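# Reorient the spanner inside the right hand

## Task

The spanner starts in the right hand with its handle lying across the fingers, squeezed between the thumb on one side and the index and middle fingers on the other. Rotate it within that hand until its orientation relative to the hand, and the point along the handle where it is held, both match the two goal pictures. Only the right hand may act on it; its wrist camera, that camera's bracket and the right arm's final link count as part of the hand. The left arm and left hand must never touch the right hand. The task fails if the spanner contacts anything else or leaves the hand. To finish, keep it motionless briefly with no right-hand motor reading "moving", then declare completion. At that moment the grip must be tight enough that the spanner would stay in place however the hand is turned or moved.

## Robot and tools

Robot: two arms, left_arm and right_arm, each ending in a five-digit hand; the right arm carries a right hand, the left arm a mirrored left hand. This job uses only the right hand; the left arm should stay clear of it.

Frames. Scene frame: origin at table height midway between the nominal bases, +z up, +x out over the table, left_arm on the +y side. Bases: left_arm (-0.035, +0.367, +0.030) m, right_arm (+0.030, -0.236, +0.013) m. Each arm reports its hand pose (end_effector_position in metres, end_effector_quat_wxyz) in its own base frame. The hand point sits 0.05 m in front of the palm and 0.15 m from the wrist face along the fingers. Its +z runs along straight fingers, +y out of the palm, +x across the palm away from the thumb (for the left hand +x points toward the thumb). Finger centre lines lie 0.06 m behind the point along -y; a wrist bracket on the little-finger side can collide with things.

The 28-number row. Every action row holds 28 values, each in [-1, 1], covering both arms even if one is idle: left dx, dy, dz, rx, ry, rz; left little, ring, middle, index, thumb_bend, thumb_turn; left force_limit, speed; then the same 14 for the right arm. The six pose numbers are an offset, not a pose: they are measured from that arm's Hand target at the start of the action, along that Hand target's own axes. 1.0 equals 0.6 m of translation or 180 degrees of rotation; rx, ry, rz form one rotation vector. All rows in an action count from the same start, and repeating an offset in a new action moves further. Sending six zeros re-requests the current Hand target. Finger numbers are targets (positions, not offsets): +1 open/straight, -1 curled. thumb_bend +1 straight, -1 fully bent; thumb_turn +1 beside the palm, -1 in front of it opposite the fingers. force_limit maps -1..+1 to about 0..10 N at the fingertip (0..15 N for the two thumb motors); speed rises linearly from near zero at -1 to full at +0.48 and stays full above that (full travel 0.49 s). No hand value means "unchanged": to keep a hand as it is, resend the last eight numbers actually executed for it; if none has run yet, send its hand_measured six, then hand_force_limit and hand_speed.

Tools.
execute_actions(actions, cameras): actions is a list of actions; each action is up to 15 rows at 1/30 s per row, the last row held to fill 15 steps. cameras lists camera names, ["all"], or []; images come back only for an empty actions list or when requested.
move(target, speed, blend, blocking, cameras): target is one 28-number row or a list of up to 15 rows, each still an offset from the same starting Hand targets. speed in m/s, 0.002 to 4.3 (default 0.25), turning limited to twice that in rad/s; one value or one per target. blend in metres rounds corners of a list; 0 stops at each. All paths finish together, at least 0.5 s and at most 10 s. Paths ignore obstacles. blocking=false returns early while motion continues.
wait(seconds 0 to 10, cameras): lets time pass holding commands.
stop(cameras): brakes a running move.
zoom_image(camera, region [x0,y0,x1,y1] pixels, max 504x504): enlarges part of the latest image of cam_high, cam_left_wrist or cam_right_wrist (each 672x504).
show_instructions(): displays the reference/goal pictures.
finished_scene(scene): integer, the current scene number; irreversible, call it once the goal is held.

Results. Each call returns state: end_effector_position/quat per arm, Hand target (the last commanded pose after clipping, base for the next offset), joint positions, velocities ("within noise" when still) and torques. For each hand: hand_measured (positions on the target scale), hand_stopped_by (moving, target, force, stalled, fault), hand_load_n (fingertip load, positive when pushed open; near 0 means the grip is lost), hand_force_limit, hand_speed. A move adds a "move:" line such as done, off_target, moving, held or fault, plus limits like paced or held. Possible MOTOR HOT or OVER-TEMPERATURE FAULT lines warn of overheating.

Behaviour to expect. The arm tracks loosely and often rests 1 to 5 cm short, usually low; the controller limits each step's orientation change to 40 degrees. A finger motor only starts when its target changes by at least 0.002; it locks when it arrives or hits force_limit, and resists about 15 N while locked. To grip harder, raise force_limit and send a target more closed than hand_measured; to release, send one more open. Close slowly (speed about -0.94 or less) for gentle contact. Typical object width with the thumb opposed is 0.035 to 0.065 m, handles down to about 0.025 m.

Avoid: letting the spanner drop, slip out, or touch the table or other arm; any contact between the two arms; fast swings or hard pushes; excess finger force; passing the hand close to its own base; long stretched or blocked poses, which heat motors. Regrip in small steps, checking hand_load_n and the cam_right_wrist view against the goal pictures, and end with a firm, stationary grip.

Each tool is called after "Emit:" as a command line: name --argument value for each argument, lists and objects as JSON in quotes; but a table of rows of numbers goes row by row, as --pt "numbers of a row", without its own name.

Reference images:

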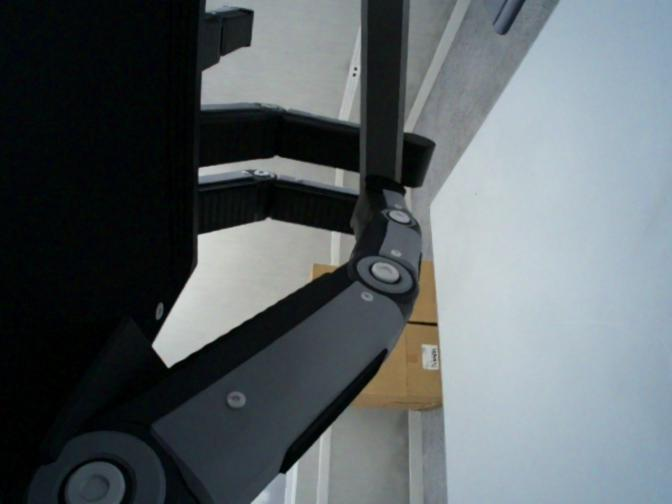

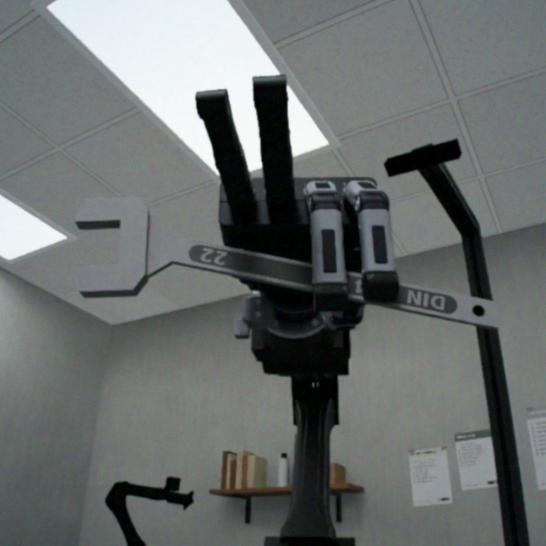

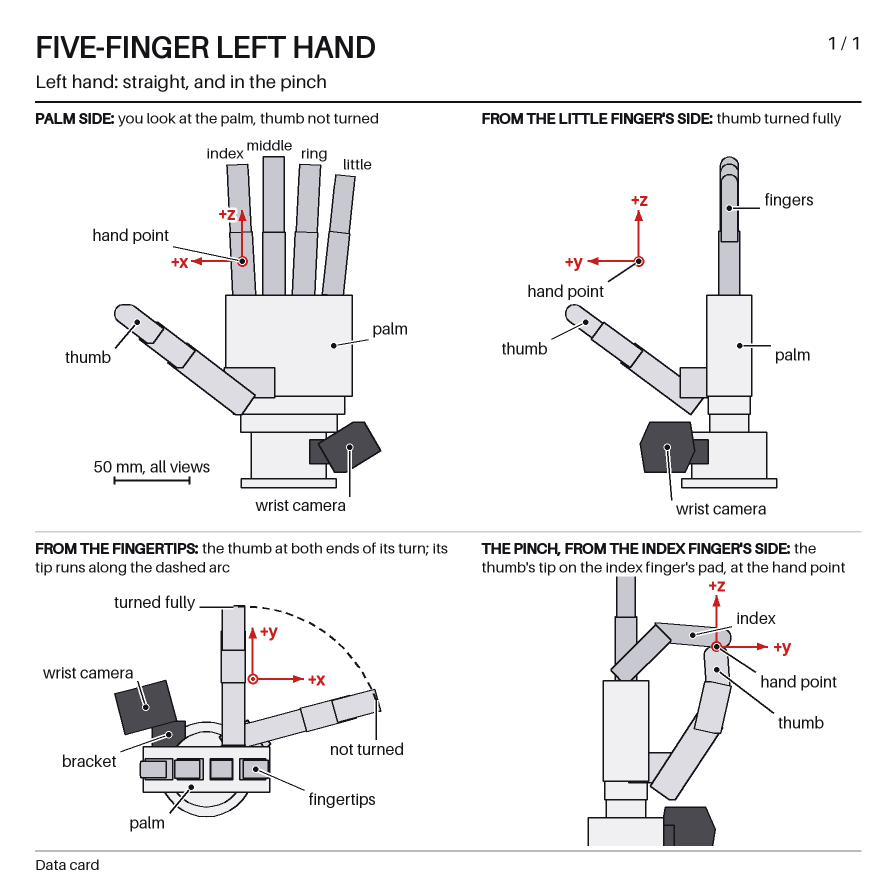

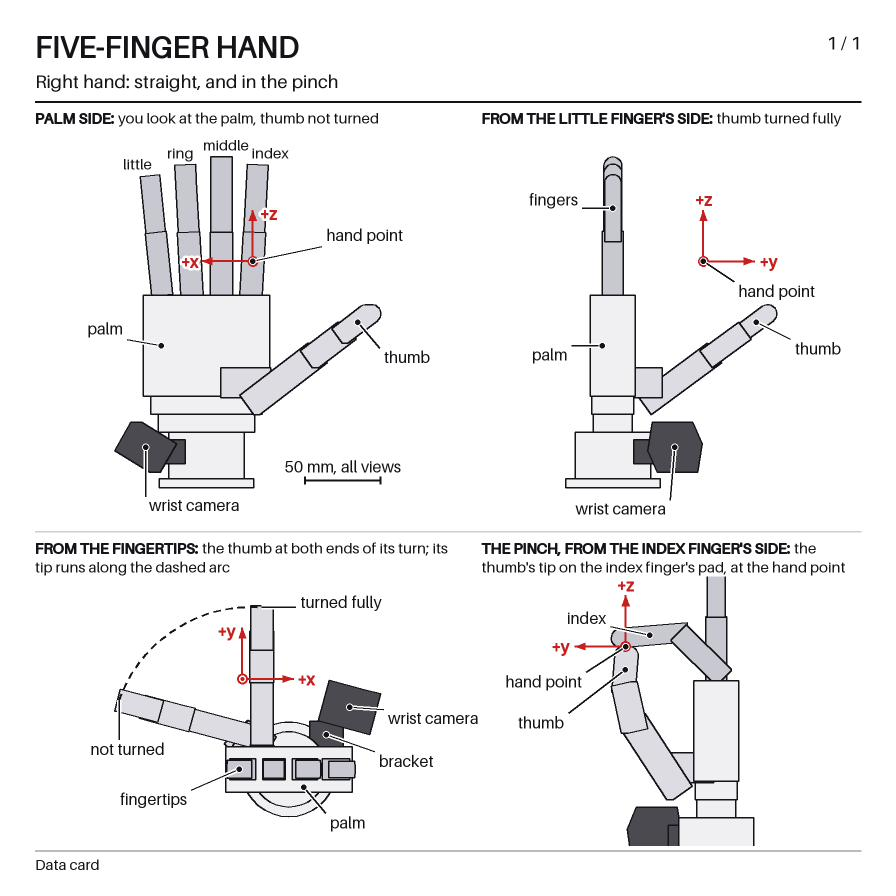

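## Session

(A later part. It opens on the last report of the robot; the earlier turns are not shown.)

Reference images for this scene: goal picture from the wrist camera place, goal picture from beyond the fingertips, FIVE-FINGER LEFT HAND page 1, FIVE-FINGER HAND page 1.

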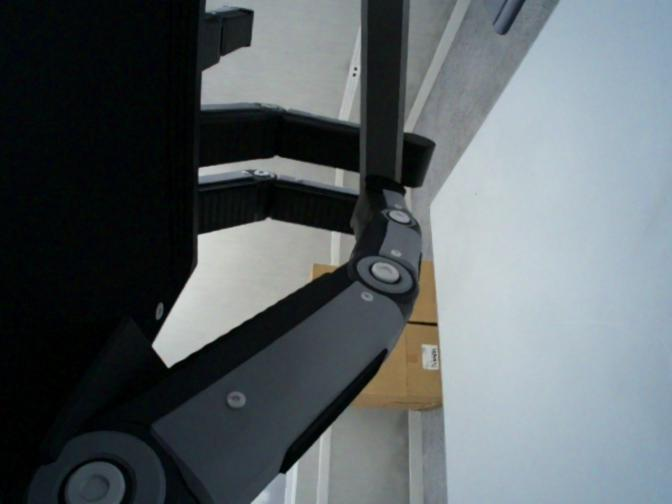

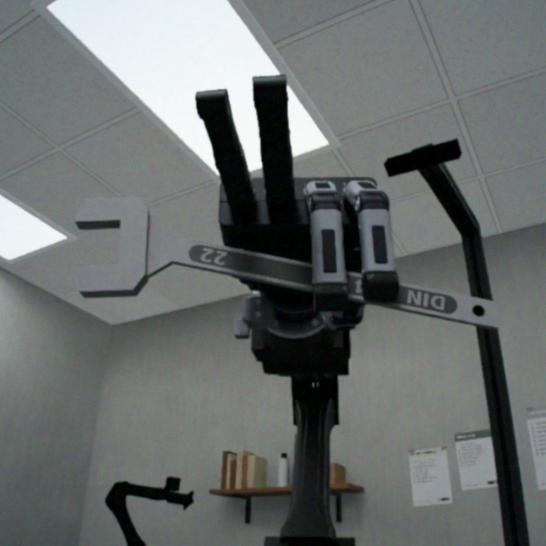

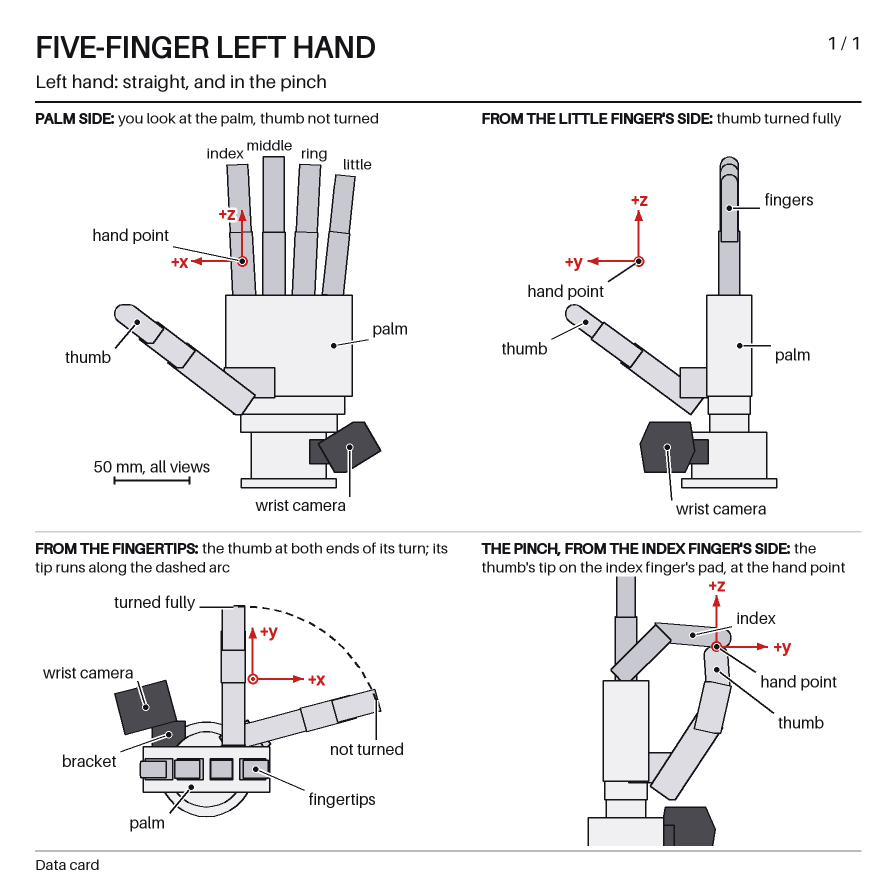

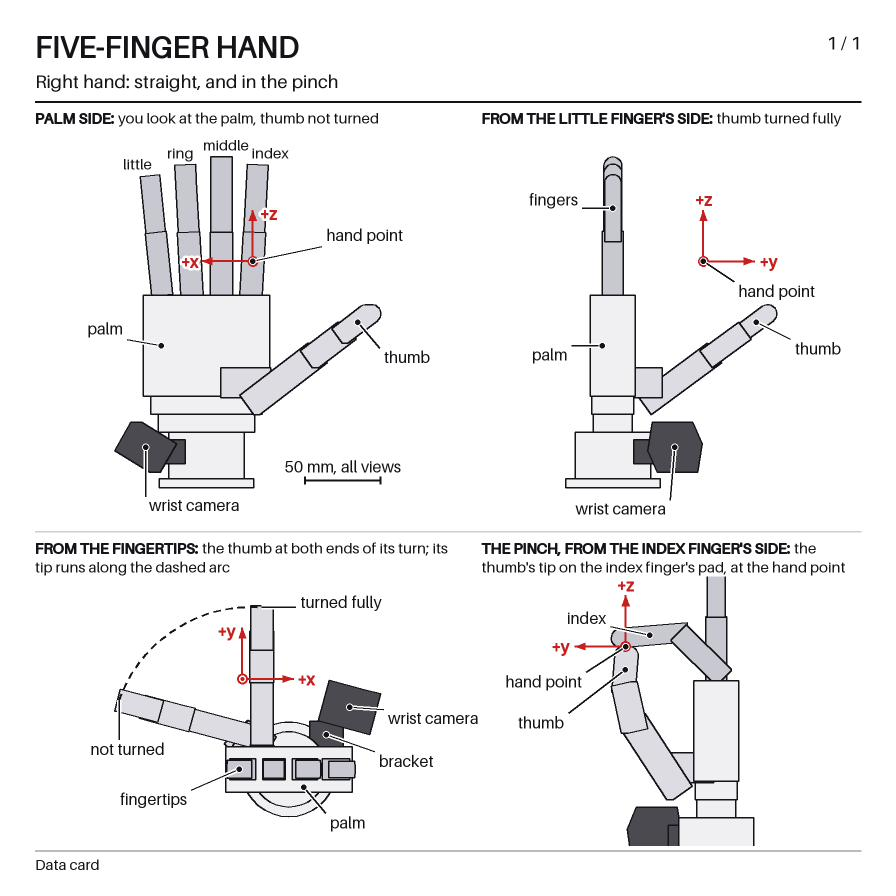

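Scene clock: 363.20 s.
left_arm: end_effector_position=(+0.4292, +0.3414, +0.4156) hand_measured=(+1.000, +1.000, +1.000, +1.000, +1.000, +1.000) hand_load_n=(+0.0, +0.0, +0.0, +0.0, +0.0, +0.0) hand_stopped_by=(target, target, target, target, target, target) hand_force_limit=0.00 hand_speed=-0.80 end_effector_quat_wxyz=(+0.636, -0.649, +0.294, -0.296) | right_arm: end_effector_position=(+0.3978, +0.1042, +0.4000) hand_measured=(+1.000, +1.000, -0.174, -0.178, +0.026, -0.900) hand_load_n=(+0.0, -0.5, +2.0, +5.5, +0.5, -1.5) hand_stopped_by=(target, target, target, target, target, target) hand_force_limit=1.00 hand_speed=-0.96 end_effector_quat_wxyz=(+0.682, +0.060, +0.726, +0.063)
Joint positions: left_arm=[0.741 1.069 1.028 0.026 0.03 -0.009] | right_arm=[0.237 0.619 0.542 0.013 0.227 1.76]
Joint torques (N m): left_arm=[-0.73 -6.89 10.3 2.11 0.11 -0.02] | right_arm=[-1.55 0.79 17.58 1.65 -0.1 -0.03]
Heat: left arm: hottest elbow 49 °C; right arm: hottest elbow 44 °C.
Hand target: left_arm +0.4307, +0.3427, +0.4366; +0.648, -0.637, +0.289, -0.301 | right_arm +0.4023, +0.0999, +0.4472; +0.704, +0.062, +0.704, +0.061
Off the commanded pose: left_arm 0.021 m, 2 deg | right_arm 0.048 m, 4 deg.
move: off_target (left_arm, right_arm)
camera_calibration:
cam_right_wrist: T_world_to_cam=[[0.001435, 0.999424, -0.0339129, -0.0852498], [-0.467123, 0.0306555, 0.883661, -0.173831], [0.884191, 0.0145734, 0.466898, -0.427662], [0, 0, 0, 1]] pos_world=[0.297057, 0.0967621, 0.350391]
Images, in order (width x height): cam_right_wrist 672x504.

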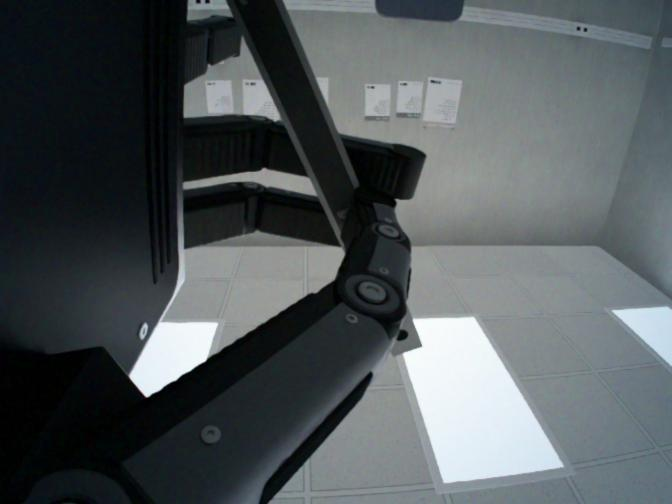

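Emit:
execute_actions --actions '[[[0,0,0,0,0,0,1,1,1,1,1,1,0,-0.8,0,0,0,0,0,0,1,1,-0.172,-0.18,0.026,-0.9,1,-0.96]]]' --cameras '["all"]'

Emit:
zoom_image --camera "cam_right_wrist" --region '[180, 0, 460, 260]'

Scene clock: 373.93 s.
left_arm: end_effector_position=(+0.4292, +0.3414, +0.4156) hand_measured=(+1.000, +1.000, +1.000, +1.000, +1.000, +1.000) hand_load_n=(+0.0, +0.0, +0.0, +0.0, +0.0, +0.0) hand_stopped_by=(target, target, target, target, target, target) hand_force_limit=0.00 hand_speed=-0.80 end_effector_quat_wxyz=(+0.636, -0.649, +0.294, -0.296) | right_arm: end_effector_position=(+0.3978, +0.1041, +0.4000) hand_measured=(+1.000, +1.000, -0.172, -0.178, +0.026, -0.900) hand_load_n=(+0.0, +0.0, +1.5, +5.0, +0.0, -1.5) hand_stopped_by=(target, target, target, target, target, target) hand_force_limit=1.00 hand_speed=-0.96 end_effector_quat_wxyz=(+0.682, +0.060, +0.726, +0.063)
Joint positions: left_arm=[0.741 1.069 1.028 0.026 0.03 -0.009] | right_arm=[0.237 0.619 0.542 0.013 0.227 1.76]
Joint torques (N m): left_arm=[-0.67 -6.89 10.29 2.11 0.11 -0.02] | right_arm=[-1.96 0.21 17.52 1.66 -0.04 -0.06]
Heat: left arm: hottest elbow 50 °C; right arm: hottest elbow 47 °C.
Hand target: left_arm +0.4307, +0.3427, +0.4366; +0.648, -0.637, +0.289, -0.301 | right_arm +0.4024, +0.0999, +0.4473; +0.705, +0.062, +0.704, +0.061
Off the commanded pose: left_arm 0.021 m, 2 deg | right_arm 0.048 m, 4 deg.
Step readings (end_effector_position of left_arm | right_arm):
0: (+0.4292, +0.3414, +0.4156) | (+0.3978, +0.1042, +0.4000)
1: (+0.4292, +0.3414, +0.4156) | (+0.3978, +0.1042, +0.4000)
2: (+0.4292, +0.3414, +0.4156) | (+0.3978, +0.1042, +0.4000)
4: (+0.4292, +0.3414, +0.4156) | (+0.3978, +0.1043, +0.4000)
8: (+0.4292, +0.3414, +0.4156) | (+0.3978, +0.1043, +0.4000)
15: (+0.4292, +0.3414, +0.4156) | (+0.3978, +0.1041, +0.4000)
camera_calibration:
cam_right_wrist: T_world_to_cam=[[0.00137195, 0.999399, -0.0346306, -0.0848826], [-0.46713, 0.0312605, 0.883636, -0.173788], [0.884188, 0.0149647, 0.466892, -0.427649], [0, 0, 0, 1]] pos_world=[0.297057, 0.0966639, 0.350291]

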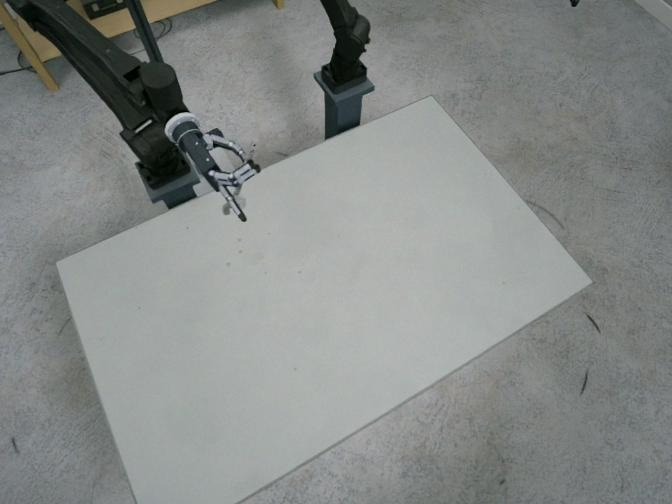

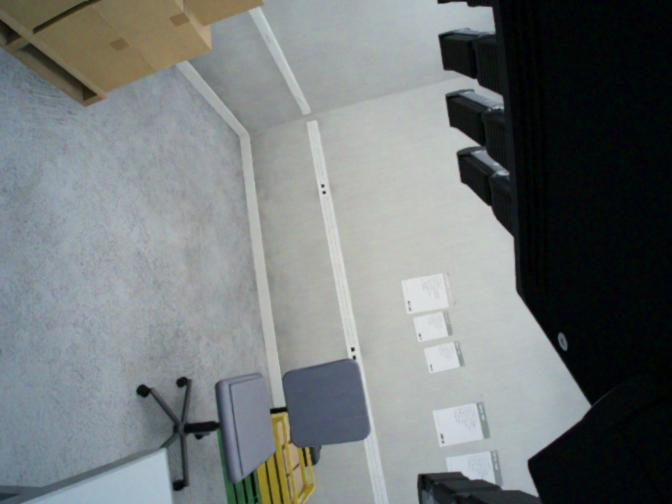

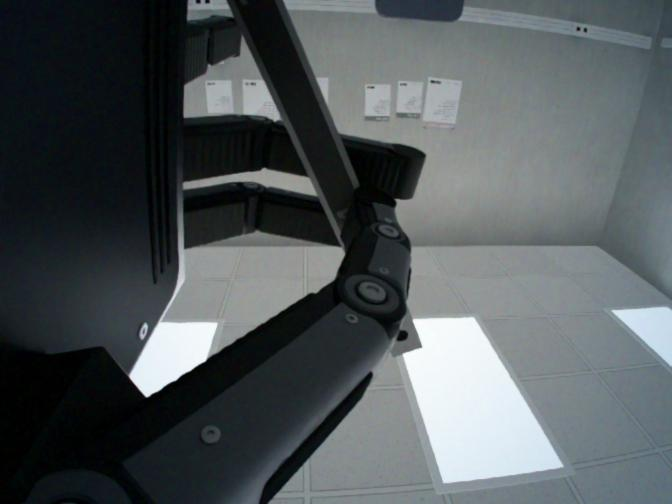

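Scaled by 1.800 from the camera's 672x504 image, which has a finer 960x720 frame.

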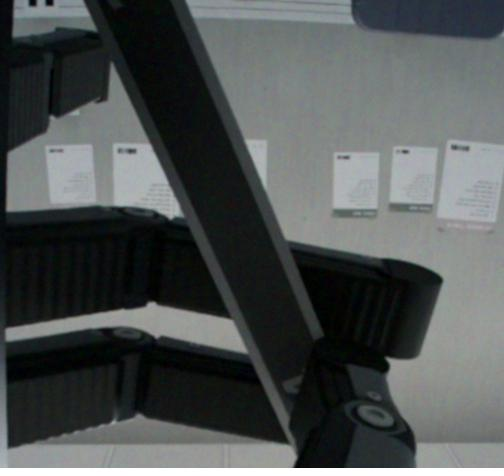

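Emit:
move --target '[0,0,0,0,0,0,1,1,1,1,1,1,0,-0.8,0,0,0,0,0,-0.167,1,1,-0.172,-0.18,0.026,-0.9,1,-0.96]' --speed 0.2 --cameras '["cam_right_wrist"]'

Emit:
zoom_image --camera "cam_right_wrist" --region '[180, 0, 460, 260]'

Scene clock: 378.80 s.
left_arm: end_effector_position=(+0.4292, +0.3414, +0.4156) hand_measured=(+1.000, +1.000, +1.000, +1.000, +1.000, +1.000) hand_load_n=(+0.0, +0.0, +0.0, +0.0, +0.0, +0.0) hand_stopped_by=(target, target, target, target, target, target) hand_force_limit=0.00 hand_speed=-0.80 end_effector_quat_wxyz=(+0.636, -0.649, +0.294, -0.296) | right_arm: end_effector_position=(+0.3993, +0.1050, +0.3986) hand_measured=(+1.000, +1.000, -0.172, -0.178, +0.026, -0.900) hand_load_n=(+0.0, +0.0, +2.0, +5.0, +2.0, -1.5) hand_stopped_by=(target, target, target, target, target, target) hand_force_limit=1.00 hand_speed=-0.96 end_effector_quat_wxyz=(+0.673, -0.128, +0.719, -0.114)
Joint positions: left_arm=[0.741 1.069 1.028 0.026 0.03 -0.009] | right_arm=[0.176 0.619 0.625 -0.074 0.167 1.238]
Joint torques (N m): left_arm=[-0.73 -6.89 10.29 2.11 0.11 -0.02] | right_arm=[-1.61 -1.08 17.68 1.73 -0.11 -0.05]
Heat: left arm: hottest elbow 50 °C; right arm: hottest elbow 48 °C.
Hand target: left_arm +0.4307, +0.3427, +0.4366; +0.648, -0.637, +0.289, -0.301 | right_arm +0.4024, +0.0999, +0.4474; +0.696, -0.123, +0.696, -0.124
Off the commanded pose: left_arm 0.021 m, 2 deg | right_arm 0.049 m, 4 deg.
move: off_target (left_arm, right_arm)
camera_calibration:
cam_right_wrist: T_world_to_cam=[[-0.0300148, 0.851241, -0.523916, 0.137266], [-0.475614, 0.448849, 0.756522, -0.161714], [0.879142, 0.271889, 0.39139, -0.423283], [0, 0, 0, 1]] pos_world=[0.299333, 0.0708251, 0.359925]
Images, in order (width x height): cam_right_wrist 672x504.

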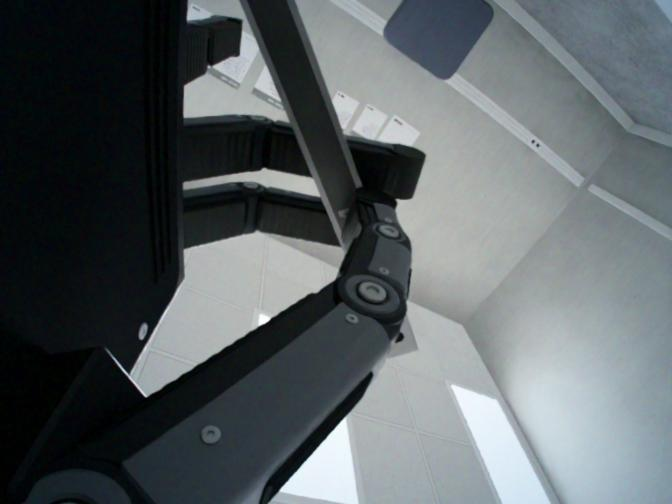

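Scaled by 1.800 from the camera's 672x504 image, which has a finer 960x720 frame.

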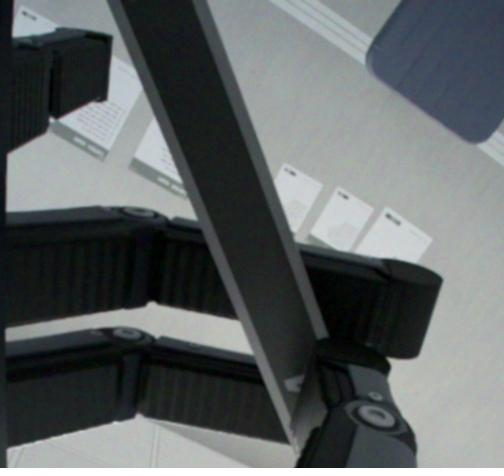

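Emit:
move --target '[0,0,0,0,0,0,1,1,1,1,1,1,0,-0.8,0,0,0,0,0,-0.09,1,1,-0.172,-0.18,0.026,-0.9,1,-0.96]' --speed 0.2 --cameras '["cam_right_wrist"]'

Emit:
zoom_image --camera "cam_right_wrist" --region '[180, 0, 460, 260]'

Scene clock: 382.10 s.
left_arm: end_effector_position=(+0.4292, +0.3414, +0.4156) hand_measured=(+1.000, +1.000, +1.000, +1.000, +1.000, +1.000) hand_load_n=(+0.0, +0.0, +0.0, +0.0, +0.0, +0.0) hand_stopped_by=(target, target, target, target, target, target) hand_force_limit=0.00 hand_speed=-0.80 end_effector_quat_wxyz=(+0.636, -0.649, +0.294, -0.296) | right_arm: end_effector_position=(+0.3988, +0.1048, +0.4005) hand_measured=(+1.000, +1.000, -0.172, -0.178, +0.026, -0.900) hand_load_n=(+0.0, +0.0, +1.5, +5.0, +2.0, -1.5) hand_stopped_by=(target, target, target, target, target, target) hand_force_limit=1.00 hand_speed=-0.96 end_effector_quat_wxyz=(+0.652, -0.227, +0.693, -0.207)
Joint positions: left_arm=[0.741 1.069 1.028 0.026 0.03 -0.009] | right_arm=[0.176 0.623 0.679 -0.119 0.167 0.957]
Joint torques (N m): left_arm=[-0.73 -6.89 10.29 2.11 0.11 -0.02] | right_arm=[-1.73 0.15 17.61 1.69 -0.09 -0.05]
Heat: left arm: hottest elbow 50 °C; right arm: hottest elbow 49 °C.
Hand target: left_arm +0.4307, +0.3427, +0.4366; +0.648, -0.637, +0.289, -0.301 | right_arm +0.4024, +0.0999, +0.4472; +0.672, -0.220, +0.672, -0.221
Off the commanded pose: left_arm 0.021 m, 2 deg | right_arm 0.047 m, 4 deg.
move: off_target (left_arm, right_arm)
camera_calibration:
cam_right_wrist: T_world_to_cam=[[-0.0395245, 0.67272, -0.73884, 0.247035], [-0.489421, 0.631615, 0.601273, -0.114739], [0.871151, 0.385369, 0.304279, -0.397273], [0, 0, 0, 1]] pos_world=[0.299693, 0.0593824, 0.37239]
Images, in order (width x height): cam_right_wrist 672x504.

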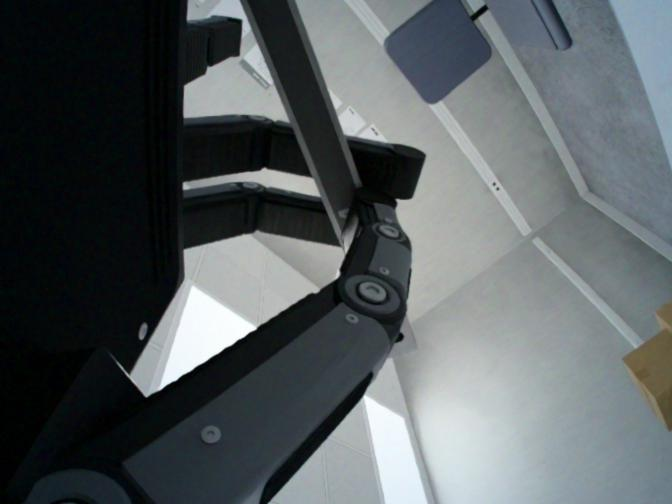

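Scaled by 1.800 from the camera's 672x504 image, which has a finer 960x720 frame.

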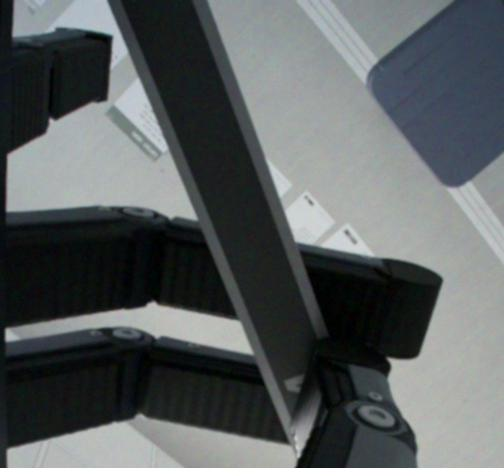

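Emit:
execute_actions --actions '[[[0,0,0,0,0,0,1,1,1,1,1,1,0,-0.8,0,0,0,0,0,0,1,1,-0.170,-0.18,0.026,-0.9,1,-0.96]],[[0,0,0,0,0,0,1,1,1,1,1,1,0,-0.8,0,0,0,0,0,0,1,1,-0.168,-0.18,0.026,-0.9,1,-0.96]]]' --cameras '["cam_right_wrist"]'

Emit:
zoom_image --camera "cam_right_wrist" --region '[180, 0, 460, 260]'

Scene clock: 385.40 s.
left_arm: end_effector_position=(+0.4292, +0.3414, +0.4156) hand_measured=(+1.000, +1.000, +1.000, +1.000, +1.000, +1.000) hand_load_n=(+0.0, +0.0, -0.5, +0.0, +0.0, -0.5) hand_stopped_by=(target, target, target, target, target, target) hand_force_limit=0.00 hand_speed=-0.80 end_effector_quat_wxyz=(+0.636, -0.649, +0.294, -0.296) | right_arm: end_effector_position=(+0.3988, +0.1047, +0.4004) hand_measured=(+1.000, +1.000, -0.168, -0.178, +0.028, -0.900) hand_load_n=(+0.0, +0.0, +1.5, +4.5, +3.0, -0.5) hand_stopped_by=(target, target, target, target, target, target) hand_force_limit=1.00 hand_speed=-0.96 end_effector_quat_wxyz=(+0.652, -0.227, +0.693, -0.208)
Joint positions: left_arm=[0.741 1.069 1.028 0.026 0.03 -0.009] | right_arm=[0.176 0.623 0.679 -0.119 0.167 0.956]
Joint torques (N m): left_arm=[-0.67 -6.83 10.3 2.1 0.11 -0.02] | right_arm=[-1.32 0.09 17.63 1.73 -0.07 -0.07]
Heat: left arm: hottest elbow 50 °C; right arm: hottest elbow 51 °C.
Hand target: left_arm +0.4307, +0.3427, +0.4366; +0.648, -0.637, +0.289, -0.301 | right_arm +0.4024, +0.0999, +0.4472; +0.672, -0.220, +0.672, -0.221
Off the commanded pose: left_arm 0.021 m, 2 deg | right_arm 0.047 m, 4 deg.
Step readings (end_effector_position of left_arm | right_arm):
0: (+0.4292, +0.3414, +0.4156) | (+0.3988, +0.1048, +0.4005)
1: (+0.4292, +0.3414, +0.4156) | (+0.3988, +0.1048, +0.4005)
2: (+0.4292, +0.3414, +0.4156) | (+0.3988, +0.1048, +0.4005)
4: (+0.4292, +0.3414, +0.4156) | (+0.3988, +0.1048, +0.4004)
8: (+0.4292, +0.3414, +0.4156) | (+0.3988, +0.1048, +0.4004)
15: (+0.4292, +0.3414, +0.4156) | (+0.3988, +0.1048, +0.4004)
16: (+0.4292, +0.3414, +0.4156) | (+0.3988, +0.1048, +0.4004)
17: (+0.4292, +0.3414, +0.4156) | (+0.3988, +0.1048, +0.4004)
19: (+0.4292, +0.3414, +0.4156) | (+0.3988, +0.1048, +0.4004)
23: (+0.4292, +0.3414, +0.4156) | (+0.3988, +0.1047, +0.4004)
30: (+0.4292, +0.3414, +0.4156) | (+0.3988, +0.1047, +0.4004)
camera_calibration:
cam_right_wrist: T_world_to_cam=[[-0.0396196, 0.671586, -0.739867, 0.247576], [-0.489526, 0.632457, 0.600302, -0.114333], [0.871088, 0.385968, 0.303701, -0.397035], [0, 0, 0, 1]] pos_world=[0.299693, 0.0592853, 0.372388]
Images, in order (width x height): cam_right_wrist 672x504.

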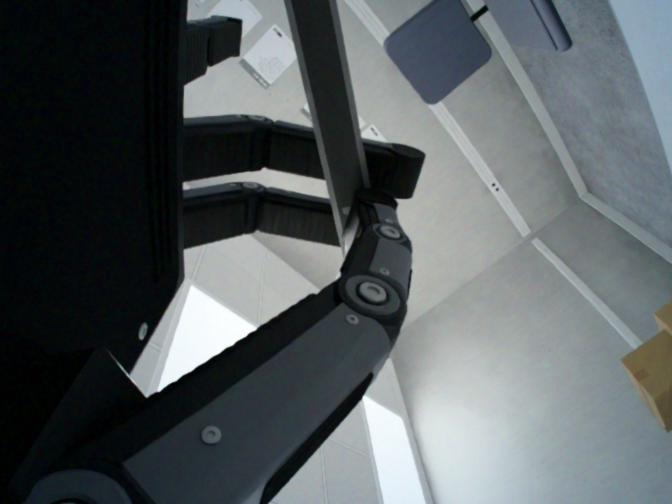

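Scaled by 1.800 from the camera's 672x504 image, which has a finer 960x720 frame.

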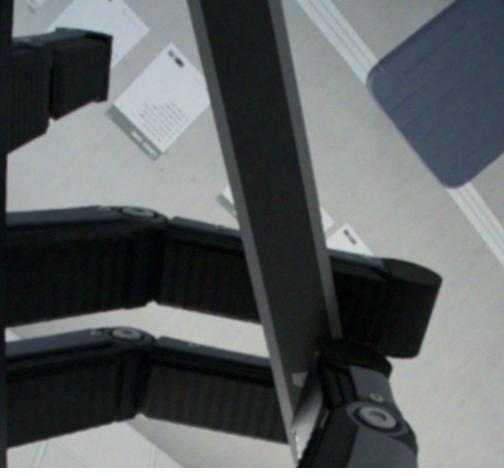

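Emit:
execute_actions --actions '[[[0,0,0,0,0,0,1,1,1,1,1,1,0,-0.8,0,0,0,0,0,0,1,1,-0.166,-0.18,0.026,-0.9,1,-0.96]]]' --cameras '["cam_right_wrist"]'

Emit:
zoom_image --camera "cam_right_wrist" --region '[180, 0, 460, 260]'

Scene clock: 388.23 s.
left_arm: end_effector_position=(+0.4292, +0.3414, +0.4156) hand_measured=(+1.000, +1.000, +1.000, +1.000, +1.000, +1.000) hand_load_n=(+0.0, +0.0, +0.0, +0.0, +0.0, +0.0) hand_stopped_by=(target, target, target, target, target, target) hand_force_limit=0.00 hand_speed=-0.80 end_effector_quat_wxyz=(+0.636, -0.649, +0.294, -0.296) | right_arm: end_effector_position=(+0.3988, +0.1047, +0.4004) hand_measured=(+1.000, +1.000, -0.166, -0.178, +0.028, -0.900) hand_load_n=(+0.0, +0.0, +1.5, +4.5, +3.5, -0.5) hand_stopped_by=(target, target, target, target, target, target) hand_force_limit=1.00 hand_speed=-0.96 end_effector_quat_wxyz=(+0.652, -0.227, +0.693, -0.208)
Joint positions: left_arm=[0.741 1.069 1.028 0.026 0.03 -0.009] | right_arm=[0.176 0.623 0.679 -0.119 0.167 0.956]
Joint torques (N m): left_arm=[-0.67 -6.89 10.29 2.11 0.11 -0.02] | right_arm=[-1.61 0.26 17.62 1.68 -0.07 -0.08]
Heat: left arm: hottest elbow 50 °C; right arm: hottest elbow 53 °C.
Hand target: left_arm +0.4307, +0.3427, +0.4366; +0.648, -0.637, +0.289, -0.301 | right_arm +0.4024, +0.0999, +0.4472; +0.672, -0.220, +0.672, -0.221
Off the commanded pose: left_arm 0.021 m, 2 deg | right_arm 0.047 m, 4 deg.
Step readings (end_effector_position of left_arm | right_arm):
0: (+0.4292, +0.3414, +0.4156) | (+0.3988, +0.1047, +0.4004)
1: (+0.4292, +0.3414, +0.4156) | (+0.3988, +0.1047, +0.4004)
2: (+0.4292, +0.3414, +0.4156) | (+0.3988, +0.1047, +0.4004)
4: (+0.4292, +0.3414, +0.4156) | (+0.3988, +0.1047, +0.4004)
8: (+0.4292, +0.3414, +0.4156) | (+0.3988, +0.1047, +0.4004)
15: (+0.4292, +0.3414, +0.4156) | (+0.3988, +0.1047, +0.4004)
camera_calibration:
cam_right_wrist: T_world_to_cam=[[-0.0396196, 0.671586, -0.739867, 0.247576], [-0.489526, 0.632457, 0.600302, -0.114333], [0.871088, 0.385968, 0.303701, -0.397035], [0, 0, 0, 1]] pos_world=[0.299693, 0.0592853, 0.372388]
Images, in order (width x height): cam_right_wrist 672x504.

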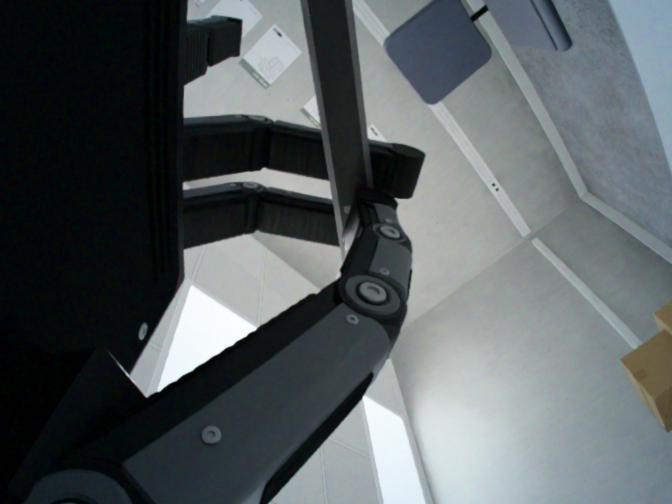

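Scaled by 1.800 from the camera's 672x504 image, which has a finer 960x720 frame.

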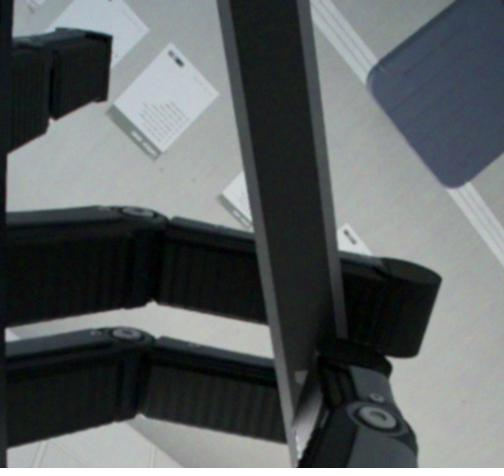

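Emit:
execute_actions --actions '[[[0,0,0,0,0,0,1,1,1,1,1,1,0,-0.8,0,0,0,0,0,-0.1,1,1,-0.164,-0.18,0.026,-0.9,1,-0.96]]]' --cameras '["cam_right_wrist"]'

Emit:
zoom_image --camera "cam_right_wrist" --region '[180, 0, 460, 260]'

Scene clock: 398.13 s.
left_arm: end_effector_position=(+0.4292, +0.3414, +0.4156) hand_measured=(+1.000, +1.000, +1.000, +1.000, +1.000, +1.000) hand_load_n=(+0.0, +0.0, +0.0, +0.0, +0.0, +0.0) hand_stopped_by=(target, target, target, target, target, target) hand_force_limit=0.00 hand_speed=-0.80 end_effector_quat_wxyz=(+0.636, -0.649, +0.294, -0.296) | right_arm: end_effector_position=(+0.4021, +0.0948, +0.4016) hand_measured=(+1.000, +1.000, -0.164, -0.178, +0.028, -0.900) hand_load_n=(+0.0, +0.0, +1.5, +4.0, +3.0, -0.5) hand_stopped_by=(target, target, target, target, target, target) hand_force_limit=1.00 hand_speed=-0.96 end_effector_quat_wxyz=(+0.609, -0.324, +0.652, -0.314)
Joint positions: left_arm=[0.741 1.069 1.028 0.026 0.03 -0.009] | right_arm=[0.177 0.639 0.737 -0.16 0.19 0.645]
Joint torques (N m): left_arm=[-0.67 -6.89 10.29 2.11 0.11 -0.02] | right_arm=[0.67 -0.44 17.32 1.74 0.14 -0.14]
Heat: left arm: hottest elbow 50 °C; right arm: hottest elbow 58 °C.
Hand target: left_arm +0.4307, +0.3427, +0.4366; +0.648, -0.637, +0.289, -0.301 | right_arm +0.4024, +0.0999, +0.4473; +0.629, -0.322, +0.629, -0.323
Off the commanded pose: left_arm 0.021 m, 2 deg | right_arm 0.046 m, 4 deg.
Step readings (end_effector_position of left_arm | right_arm):
0: (+0.4292, +0.3414, +0.4156) | (+0.3988, +0.1047, +0.4004)
1: (+0.4292, +0.3414, +0.4156) | (+0.3988, +0.1047, +0.4004)
2: (+0.4292, +0.3414, +0.4156) | (+0.3988, +0.1043, +0.3995)
4: (+0.4292, +0.3414, +0.4156) | (+0.3996, +0.1021, +0.3982)
8: (+0.4292, +0.3414, +0.4156) | (+0.4010, +0.0981, +0.4034)
15: (+0.4292, +0.3414, +0.4156) | (+0.4010, +0.0954, +0.4072)
camera_calibration:
cam_right_wrist: T_world_to_cam=[[-0.036456, 0.413173, -0.909923, 0.346837], [-0.488602, 0.786907, 0.37689, -0.0324539], [0.871745, 0.45833, 0.17319, -0.351144], [0, 0, 0, 1]] pos_world=[0.302896, 0.0431742, 0.388641]
Images, in order (width x height): cam_right_wrist 672x504.

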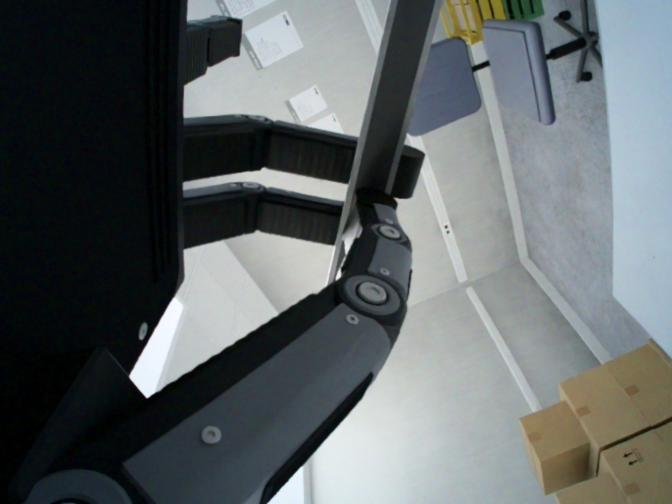

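Scaled by 1.800 from the camera's 672x504 image, which has a finer 960x720 frame.

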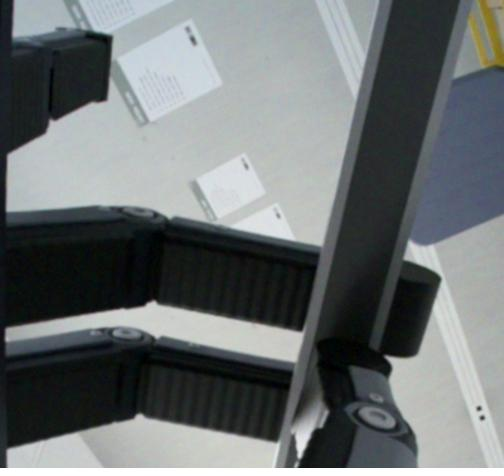

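Emit:
execute_actions --actions '[[[0,0,0,0,0,0,1,1,1,1,1,1,0,-0.8,0,0,0,0,0,0,1,1,-0.185,-0.186,0.026,-0.9,1,-0.94]]]'

Emit:
move --target '[0,0,0,0,0,0,1,1,1,1,1,1,0,-0.8,0.2292,-0.109,-0.0703,0.4243,-0.1287,0.4765,1,1,-0.185,-0.186,0.026,-0.9,1,-0.94]' --speed 0.3 --cameras '["cam_high","cam_right_wrist"]'

Emit:
zoom_image --camera "cam_right_wrist" --region '[180, 0, 460, 260]'

Scene clock: 409.37 s.
left_arm: end_effector_position=(+0.4292, +0.3414, +0.4156) hand_measured=(+1.000, +1.000, +1.000, +1.000, +1.000, +1.000) hand_load_n=(+0.0, +0.0, +0.0, +0.0, +0.0, -0.5) hand_stopped_by=(target, target, target, target, target, target) hand_force_limit=0.00 hand_speed=-0.80 end_effector_quat_wxyz=(+0.636, -0.649, +0.294, -0.296) | right_arm: end_effector_position=(+0.4019, +0.0947, +0.4007) hand_measured=(+1.000, +1.000, -0.182, -0.184, +0.028, -0.900) hand_load_n=(+0.0, +0.0, +6.0, +8.5, +4.5, +0.5) hand_stopped_by=(target, target, target, target, target, target) hand_force_limit=1.00 hand_speed=-0.94 end_effector_quat_wxyz=(+0.608, -0.326, +0.652, -0.314)
Joint positions: left_arm=[0.741 1.069 1.028 0.026 0.03 -0.009] | right_arm=[0.177 0.639 0.737 -0.163 0.19 0.643]
Joint torques (N m): left_arm=[-0.67 -6.83 10.3 2.13 0.11 -0.02] | right_arm=[0.67 -0.5 17.5 1.76 0.11 -0.1]
Heat: left arm: hottest elbow 50 °C; right arm: hottest elbow 57 °C.
Hand target: left_arm +0.4307, +0.3427, +0.4366; +0.648, -0.637, +0.289, -0.301 | right_arm +0.4024, +0.0999, +0.4473; +0.629, -0.322, +0.629, -0.323
Off the commanded pose: left_arm 0.021 m, 2 deg | right_arm 0.047 m, 4 deg.
Step readings (end_effector_position of left_arm | right_arm):
0: (+0.4292, +0.3414, +0.4156) | (+0.4021, +0.0948, +0.4016)
1: (+0.4292, +0.3414, +0.4156) | (+0.4021, +0.0948, +0.4016)
2: (+0.4292, +0.3414, +0.4156) | (+0.4021, +0.0948, +0.4016)
4: (+0.4292, +0.3414, +0.4156) | (+0.4021, +0.0948, +0.4016)
8: (+0.4292, +0.3414, +0.4156) | (+0.4020, +0.0948, +0.4010)
15: (+0.4292, +0.3414, +0.4156) | (+0.4019, +0.0947, +0.4007)

Scene clock: 413.77 s.
left_arm: end_effector_position=(+0.4292, +0.3414, +0.4156) hand_measured=(+1.000, +1.000, +1.000, +1.000, +1.000, +1.000) hand_load_n=(+0.0, +0.0, +0.0, +0.0, +0.0, +0.0) hand_stopped_by=(target, target, target, target, target, target) hand_force_limit=0.00 hand_speed=-0.80 end_effector_quat_wxyz=(+0.636, -0.649, +0.294, -0.296) | right_arm: end_effector_position=(+0.3571, -0.0564, +0.3983) hand_measured=(+1.000, +1.000, -0.182, -0.184, +0.028, -0.900) hand_load_n=(+0.0, +0.0, +6.0, +8.5, +4.5, +0.5) hand_stopped_by=(target, target, target, target, target, target) hand_force_limit=1.00 hand_speed=-0.94 end_effector_quat_wxyz=(+0.777, +0.510, +0.366, -0.057)
Joint positions: left_arm=[0.741 1.069 1.028 0.026 0.03 -0.009] | right_arm=[0.329 1.179 0.408 1.553 1.265 1.687]
Joint torques (N m): left_arm=[-0.67 -6.89 10.29 2.11 0.11 -0.02] | right_arm=[0.26 -2.9 12.1 1.8 -0.54 0.43]
Heat: left arm: hottest elbow 50 °C; right arm: hottest elbow 56 °C.
Hand target: left_arm +0.4307, +0.3427, +0.4366; +0.648, -0.637, +0.289, -0.301 | right_arm +0.3600, -0.0499, +0.4201; +0.815, +0.521, +0.244, -0.071
Off the commanded pose: left_arm 0.021 m, 2 deg | right_arm 0.023 m, 15 deg.
joint sent to its limit (right arm) — joint 4 (wrist pitch), upper limit. The joint targets are off in orientation, not in position.
move: off_target (left_arm, right_arm)
camera_calibration:
cam_right_wrist: T_world_to_cam=[[0.608069, 0.511538, 0.607109, -0.424342], [-0.786472, 0.283895, 0.548512, 0.0754551], [0.108229, -0.811007, 0.574938, -0.200987], [0, 0, 0, 1]] pos_world=[0.339125, 0.0326438, 0.331789]
Images, in order (width x height): cam_high 672x504, cam_right_wrist 672x504.

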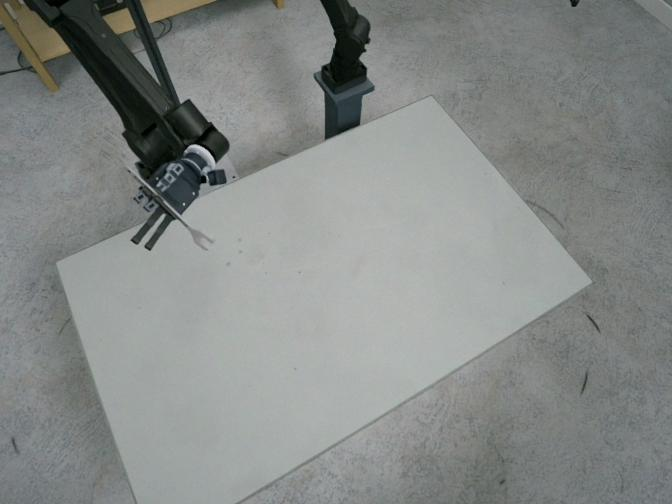

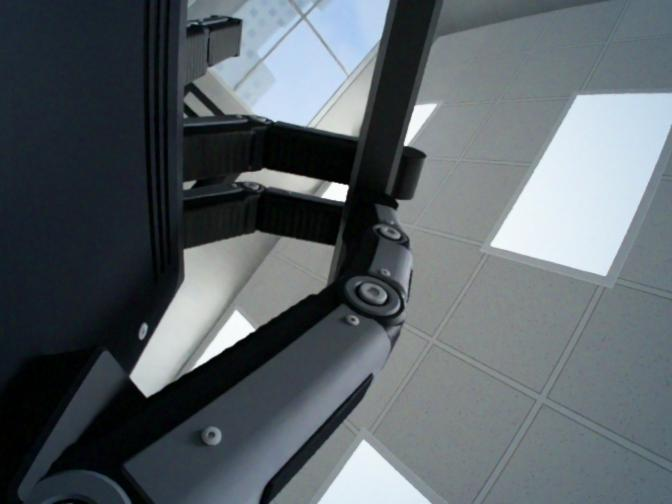

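Scaled by 1.800 from the camera's 672x504 image, which has a finer 960x720 frame.

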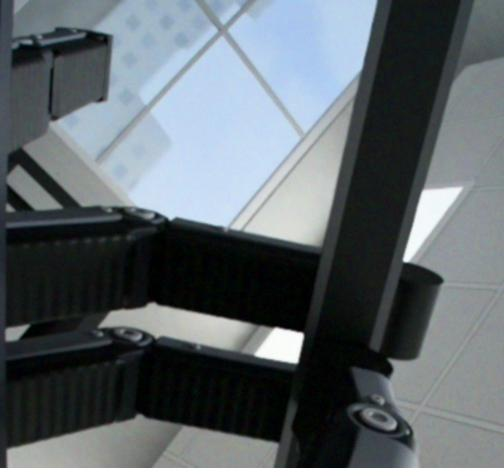

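Emit:
execute_actions --actions '[[[0,0,0,0,0,0,1,1,1,1,1,1,0,-0.8,0,0,0,0,0,0,1,1,-0.178,-0.174,0.026,-0.9,1,-0.94]],[[0,0,0,0,0,0,1,1,1,1,1,1,0,-0.8,0,0,0,0,0,0,1,1,-0.176,-0.170,0.026,-0.9,1,-0.96]]]' --cameras '["cam_right_wrist"]'

Emit:
zoom_image --camera "cam_right_wrist" --region '[180, 0, 460, 260]'

Scene clock: 421.07 s.
left_arm: end_effector_position=(+0.4292, +0.3414, +0.4156) hand_measured=(+1.000, +1.000, +1.000, +1.000, +1.000, +1.000) hand_load_n=(+0.0, +0.0, +0.0, +0.0, +0.0, +0.0) hand_stopped_by=(target, target, target, target, target, target) hand_force_limit=0.00 hand_speed=-0.80 end_effector_quat_wxyz=(+0.636, -0.649, +0.294, -0.296) | right_arm: end_effector_position=(+0.3567, -0.0564, +0.3984) hand_measured=(+1.000, +1.000, -0.176, -0.170, +0.028, -0.900) hand_load_n=(+0.0, +0.0, +3.0, +2.5, +2.0, +0.0) hand_stopped_by=(target, target, target, target, target, target) hand_force_limit=1.00 hand_speed=-0.96 end_effector_quat_wxyz=(+0.777, +0.511, +0.365, -0.056)
Joint positions: left_arm=[0.741 1.069 1.028 0.026 0.03 -0.009] | right_arm=[0.33 1.179 0.408 1.555 1.266 1.688]
Joint torques (N m): left_arm=[-0.67 -6.89 10.29 2.11 0.11 -0.02] | right_arm=[0.03 -2.67 12.07 1.8 -0.55 0.4]
Heat: left arm: hottest elbow 50 °C; right arm: hottest elbow 55 °C.
Hand target: left_arm +0.4307, +0.3427, +0.4366; +0.648, -0.637, +0.289, -0.301 | right_arm +0.3600, -0.0498, +0.4201; +0.815, +0.521, +0.244, -0.071
Off the commanded pose: left_arm 0.021 m, 2 deg | right_arm 0.023 m, 15 deg.
joint sent to its limit (right arm) — joint 4 (wrist pitch), upper limit. The joint targets are off in orientation, not in position.
Step readings (end_effector_position of left_arm | right_arm):
0: (+0.4292, +0.3414, +0.4156) | (+0.3571, -0.0564, +0.3983)
1: (+0.4292, +0.3414, +0.4156) | (+0.3571, -0.0562, +0.3983)
2: (+0.4292, +0.3414, +0.4156) | (+0.3571, -0.0563, +0.3983)
4: (+0.4292, +0.3414, +0.4156) | (+0.3571, -0.0563, +0.3983)
8: (+0.4292, +0.3414, +0.4156) | (+0.3568, -0.0564, +0.3983)
15: (+0.4292, +0.3414, +0.4156) | (+0.3567, -0.0564, +0.3984)
16: (+0.4292, +0.3414, +0.4156) | (+0.3567, -0.0564, +0.3984)
17: (+0.4292, +0.3414, +0.4156) | (+0.3567, -0.0564, +0.3984)
19: (+0.4292, +0.3414, +0.4156) | (+0.3567, -0.0564, +0.3984)
23: (+0.4292, +0.3414, +0.4156) | (+0.3567, -0.0564, +0.3984)
30: (+0.4292, +0.3414, +0.4156) | (+0.3567, -0.0564, +0.3984)
camera_calibration:
cam_right_wrist: T_world_to_cam=[[0.606199, 0.510403, 0.609927, -0.424586], [-0.788103, 0.282482, 0.546898, 0.0762156], [0.106845, -0.812215, 0.573491, -0.199999], [0, 0, 0, 1]] pos_world=[0.338819, 0.0327384, 0.331982]
Images, in order (width x height): cam_right_wrist 672x504.

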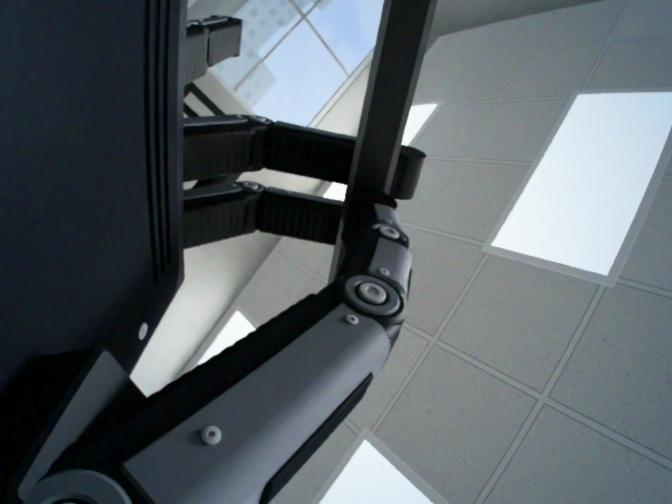

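Scaled by 1.800 from the camera's 672x504 image, which has a finer 960x720 frame.

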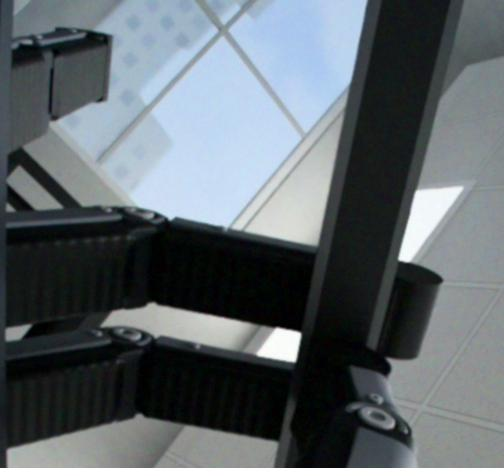

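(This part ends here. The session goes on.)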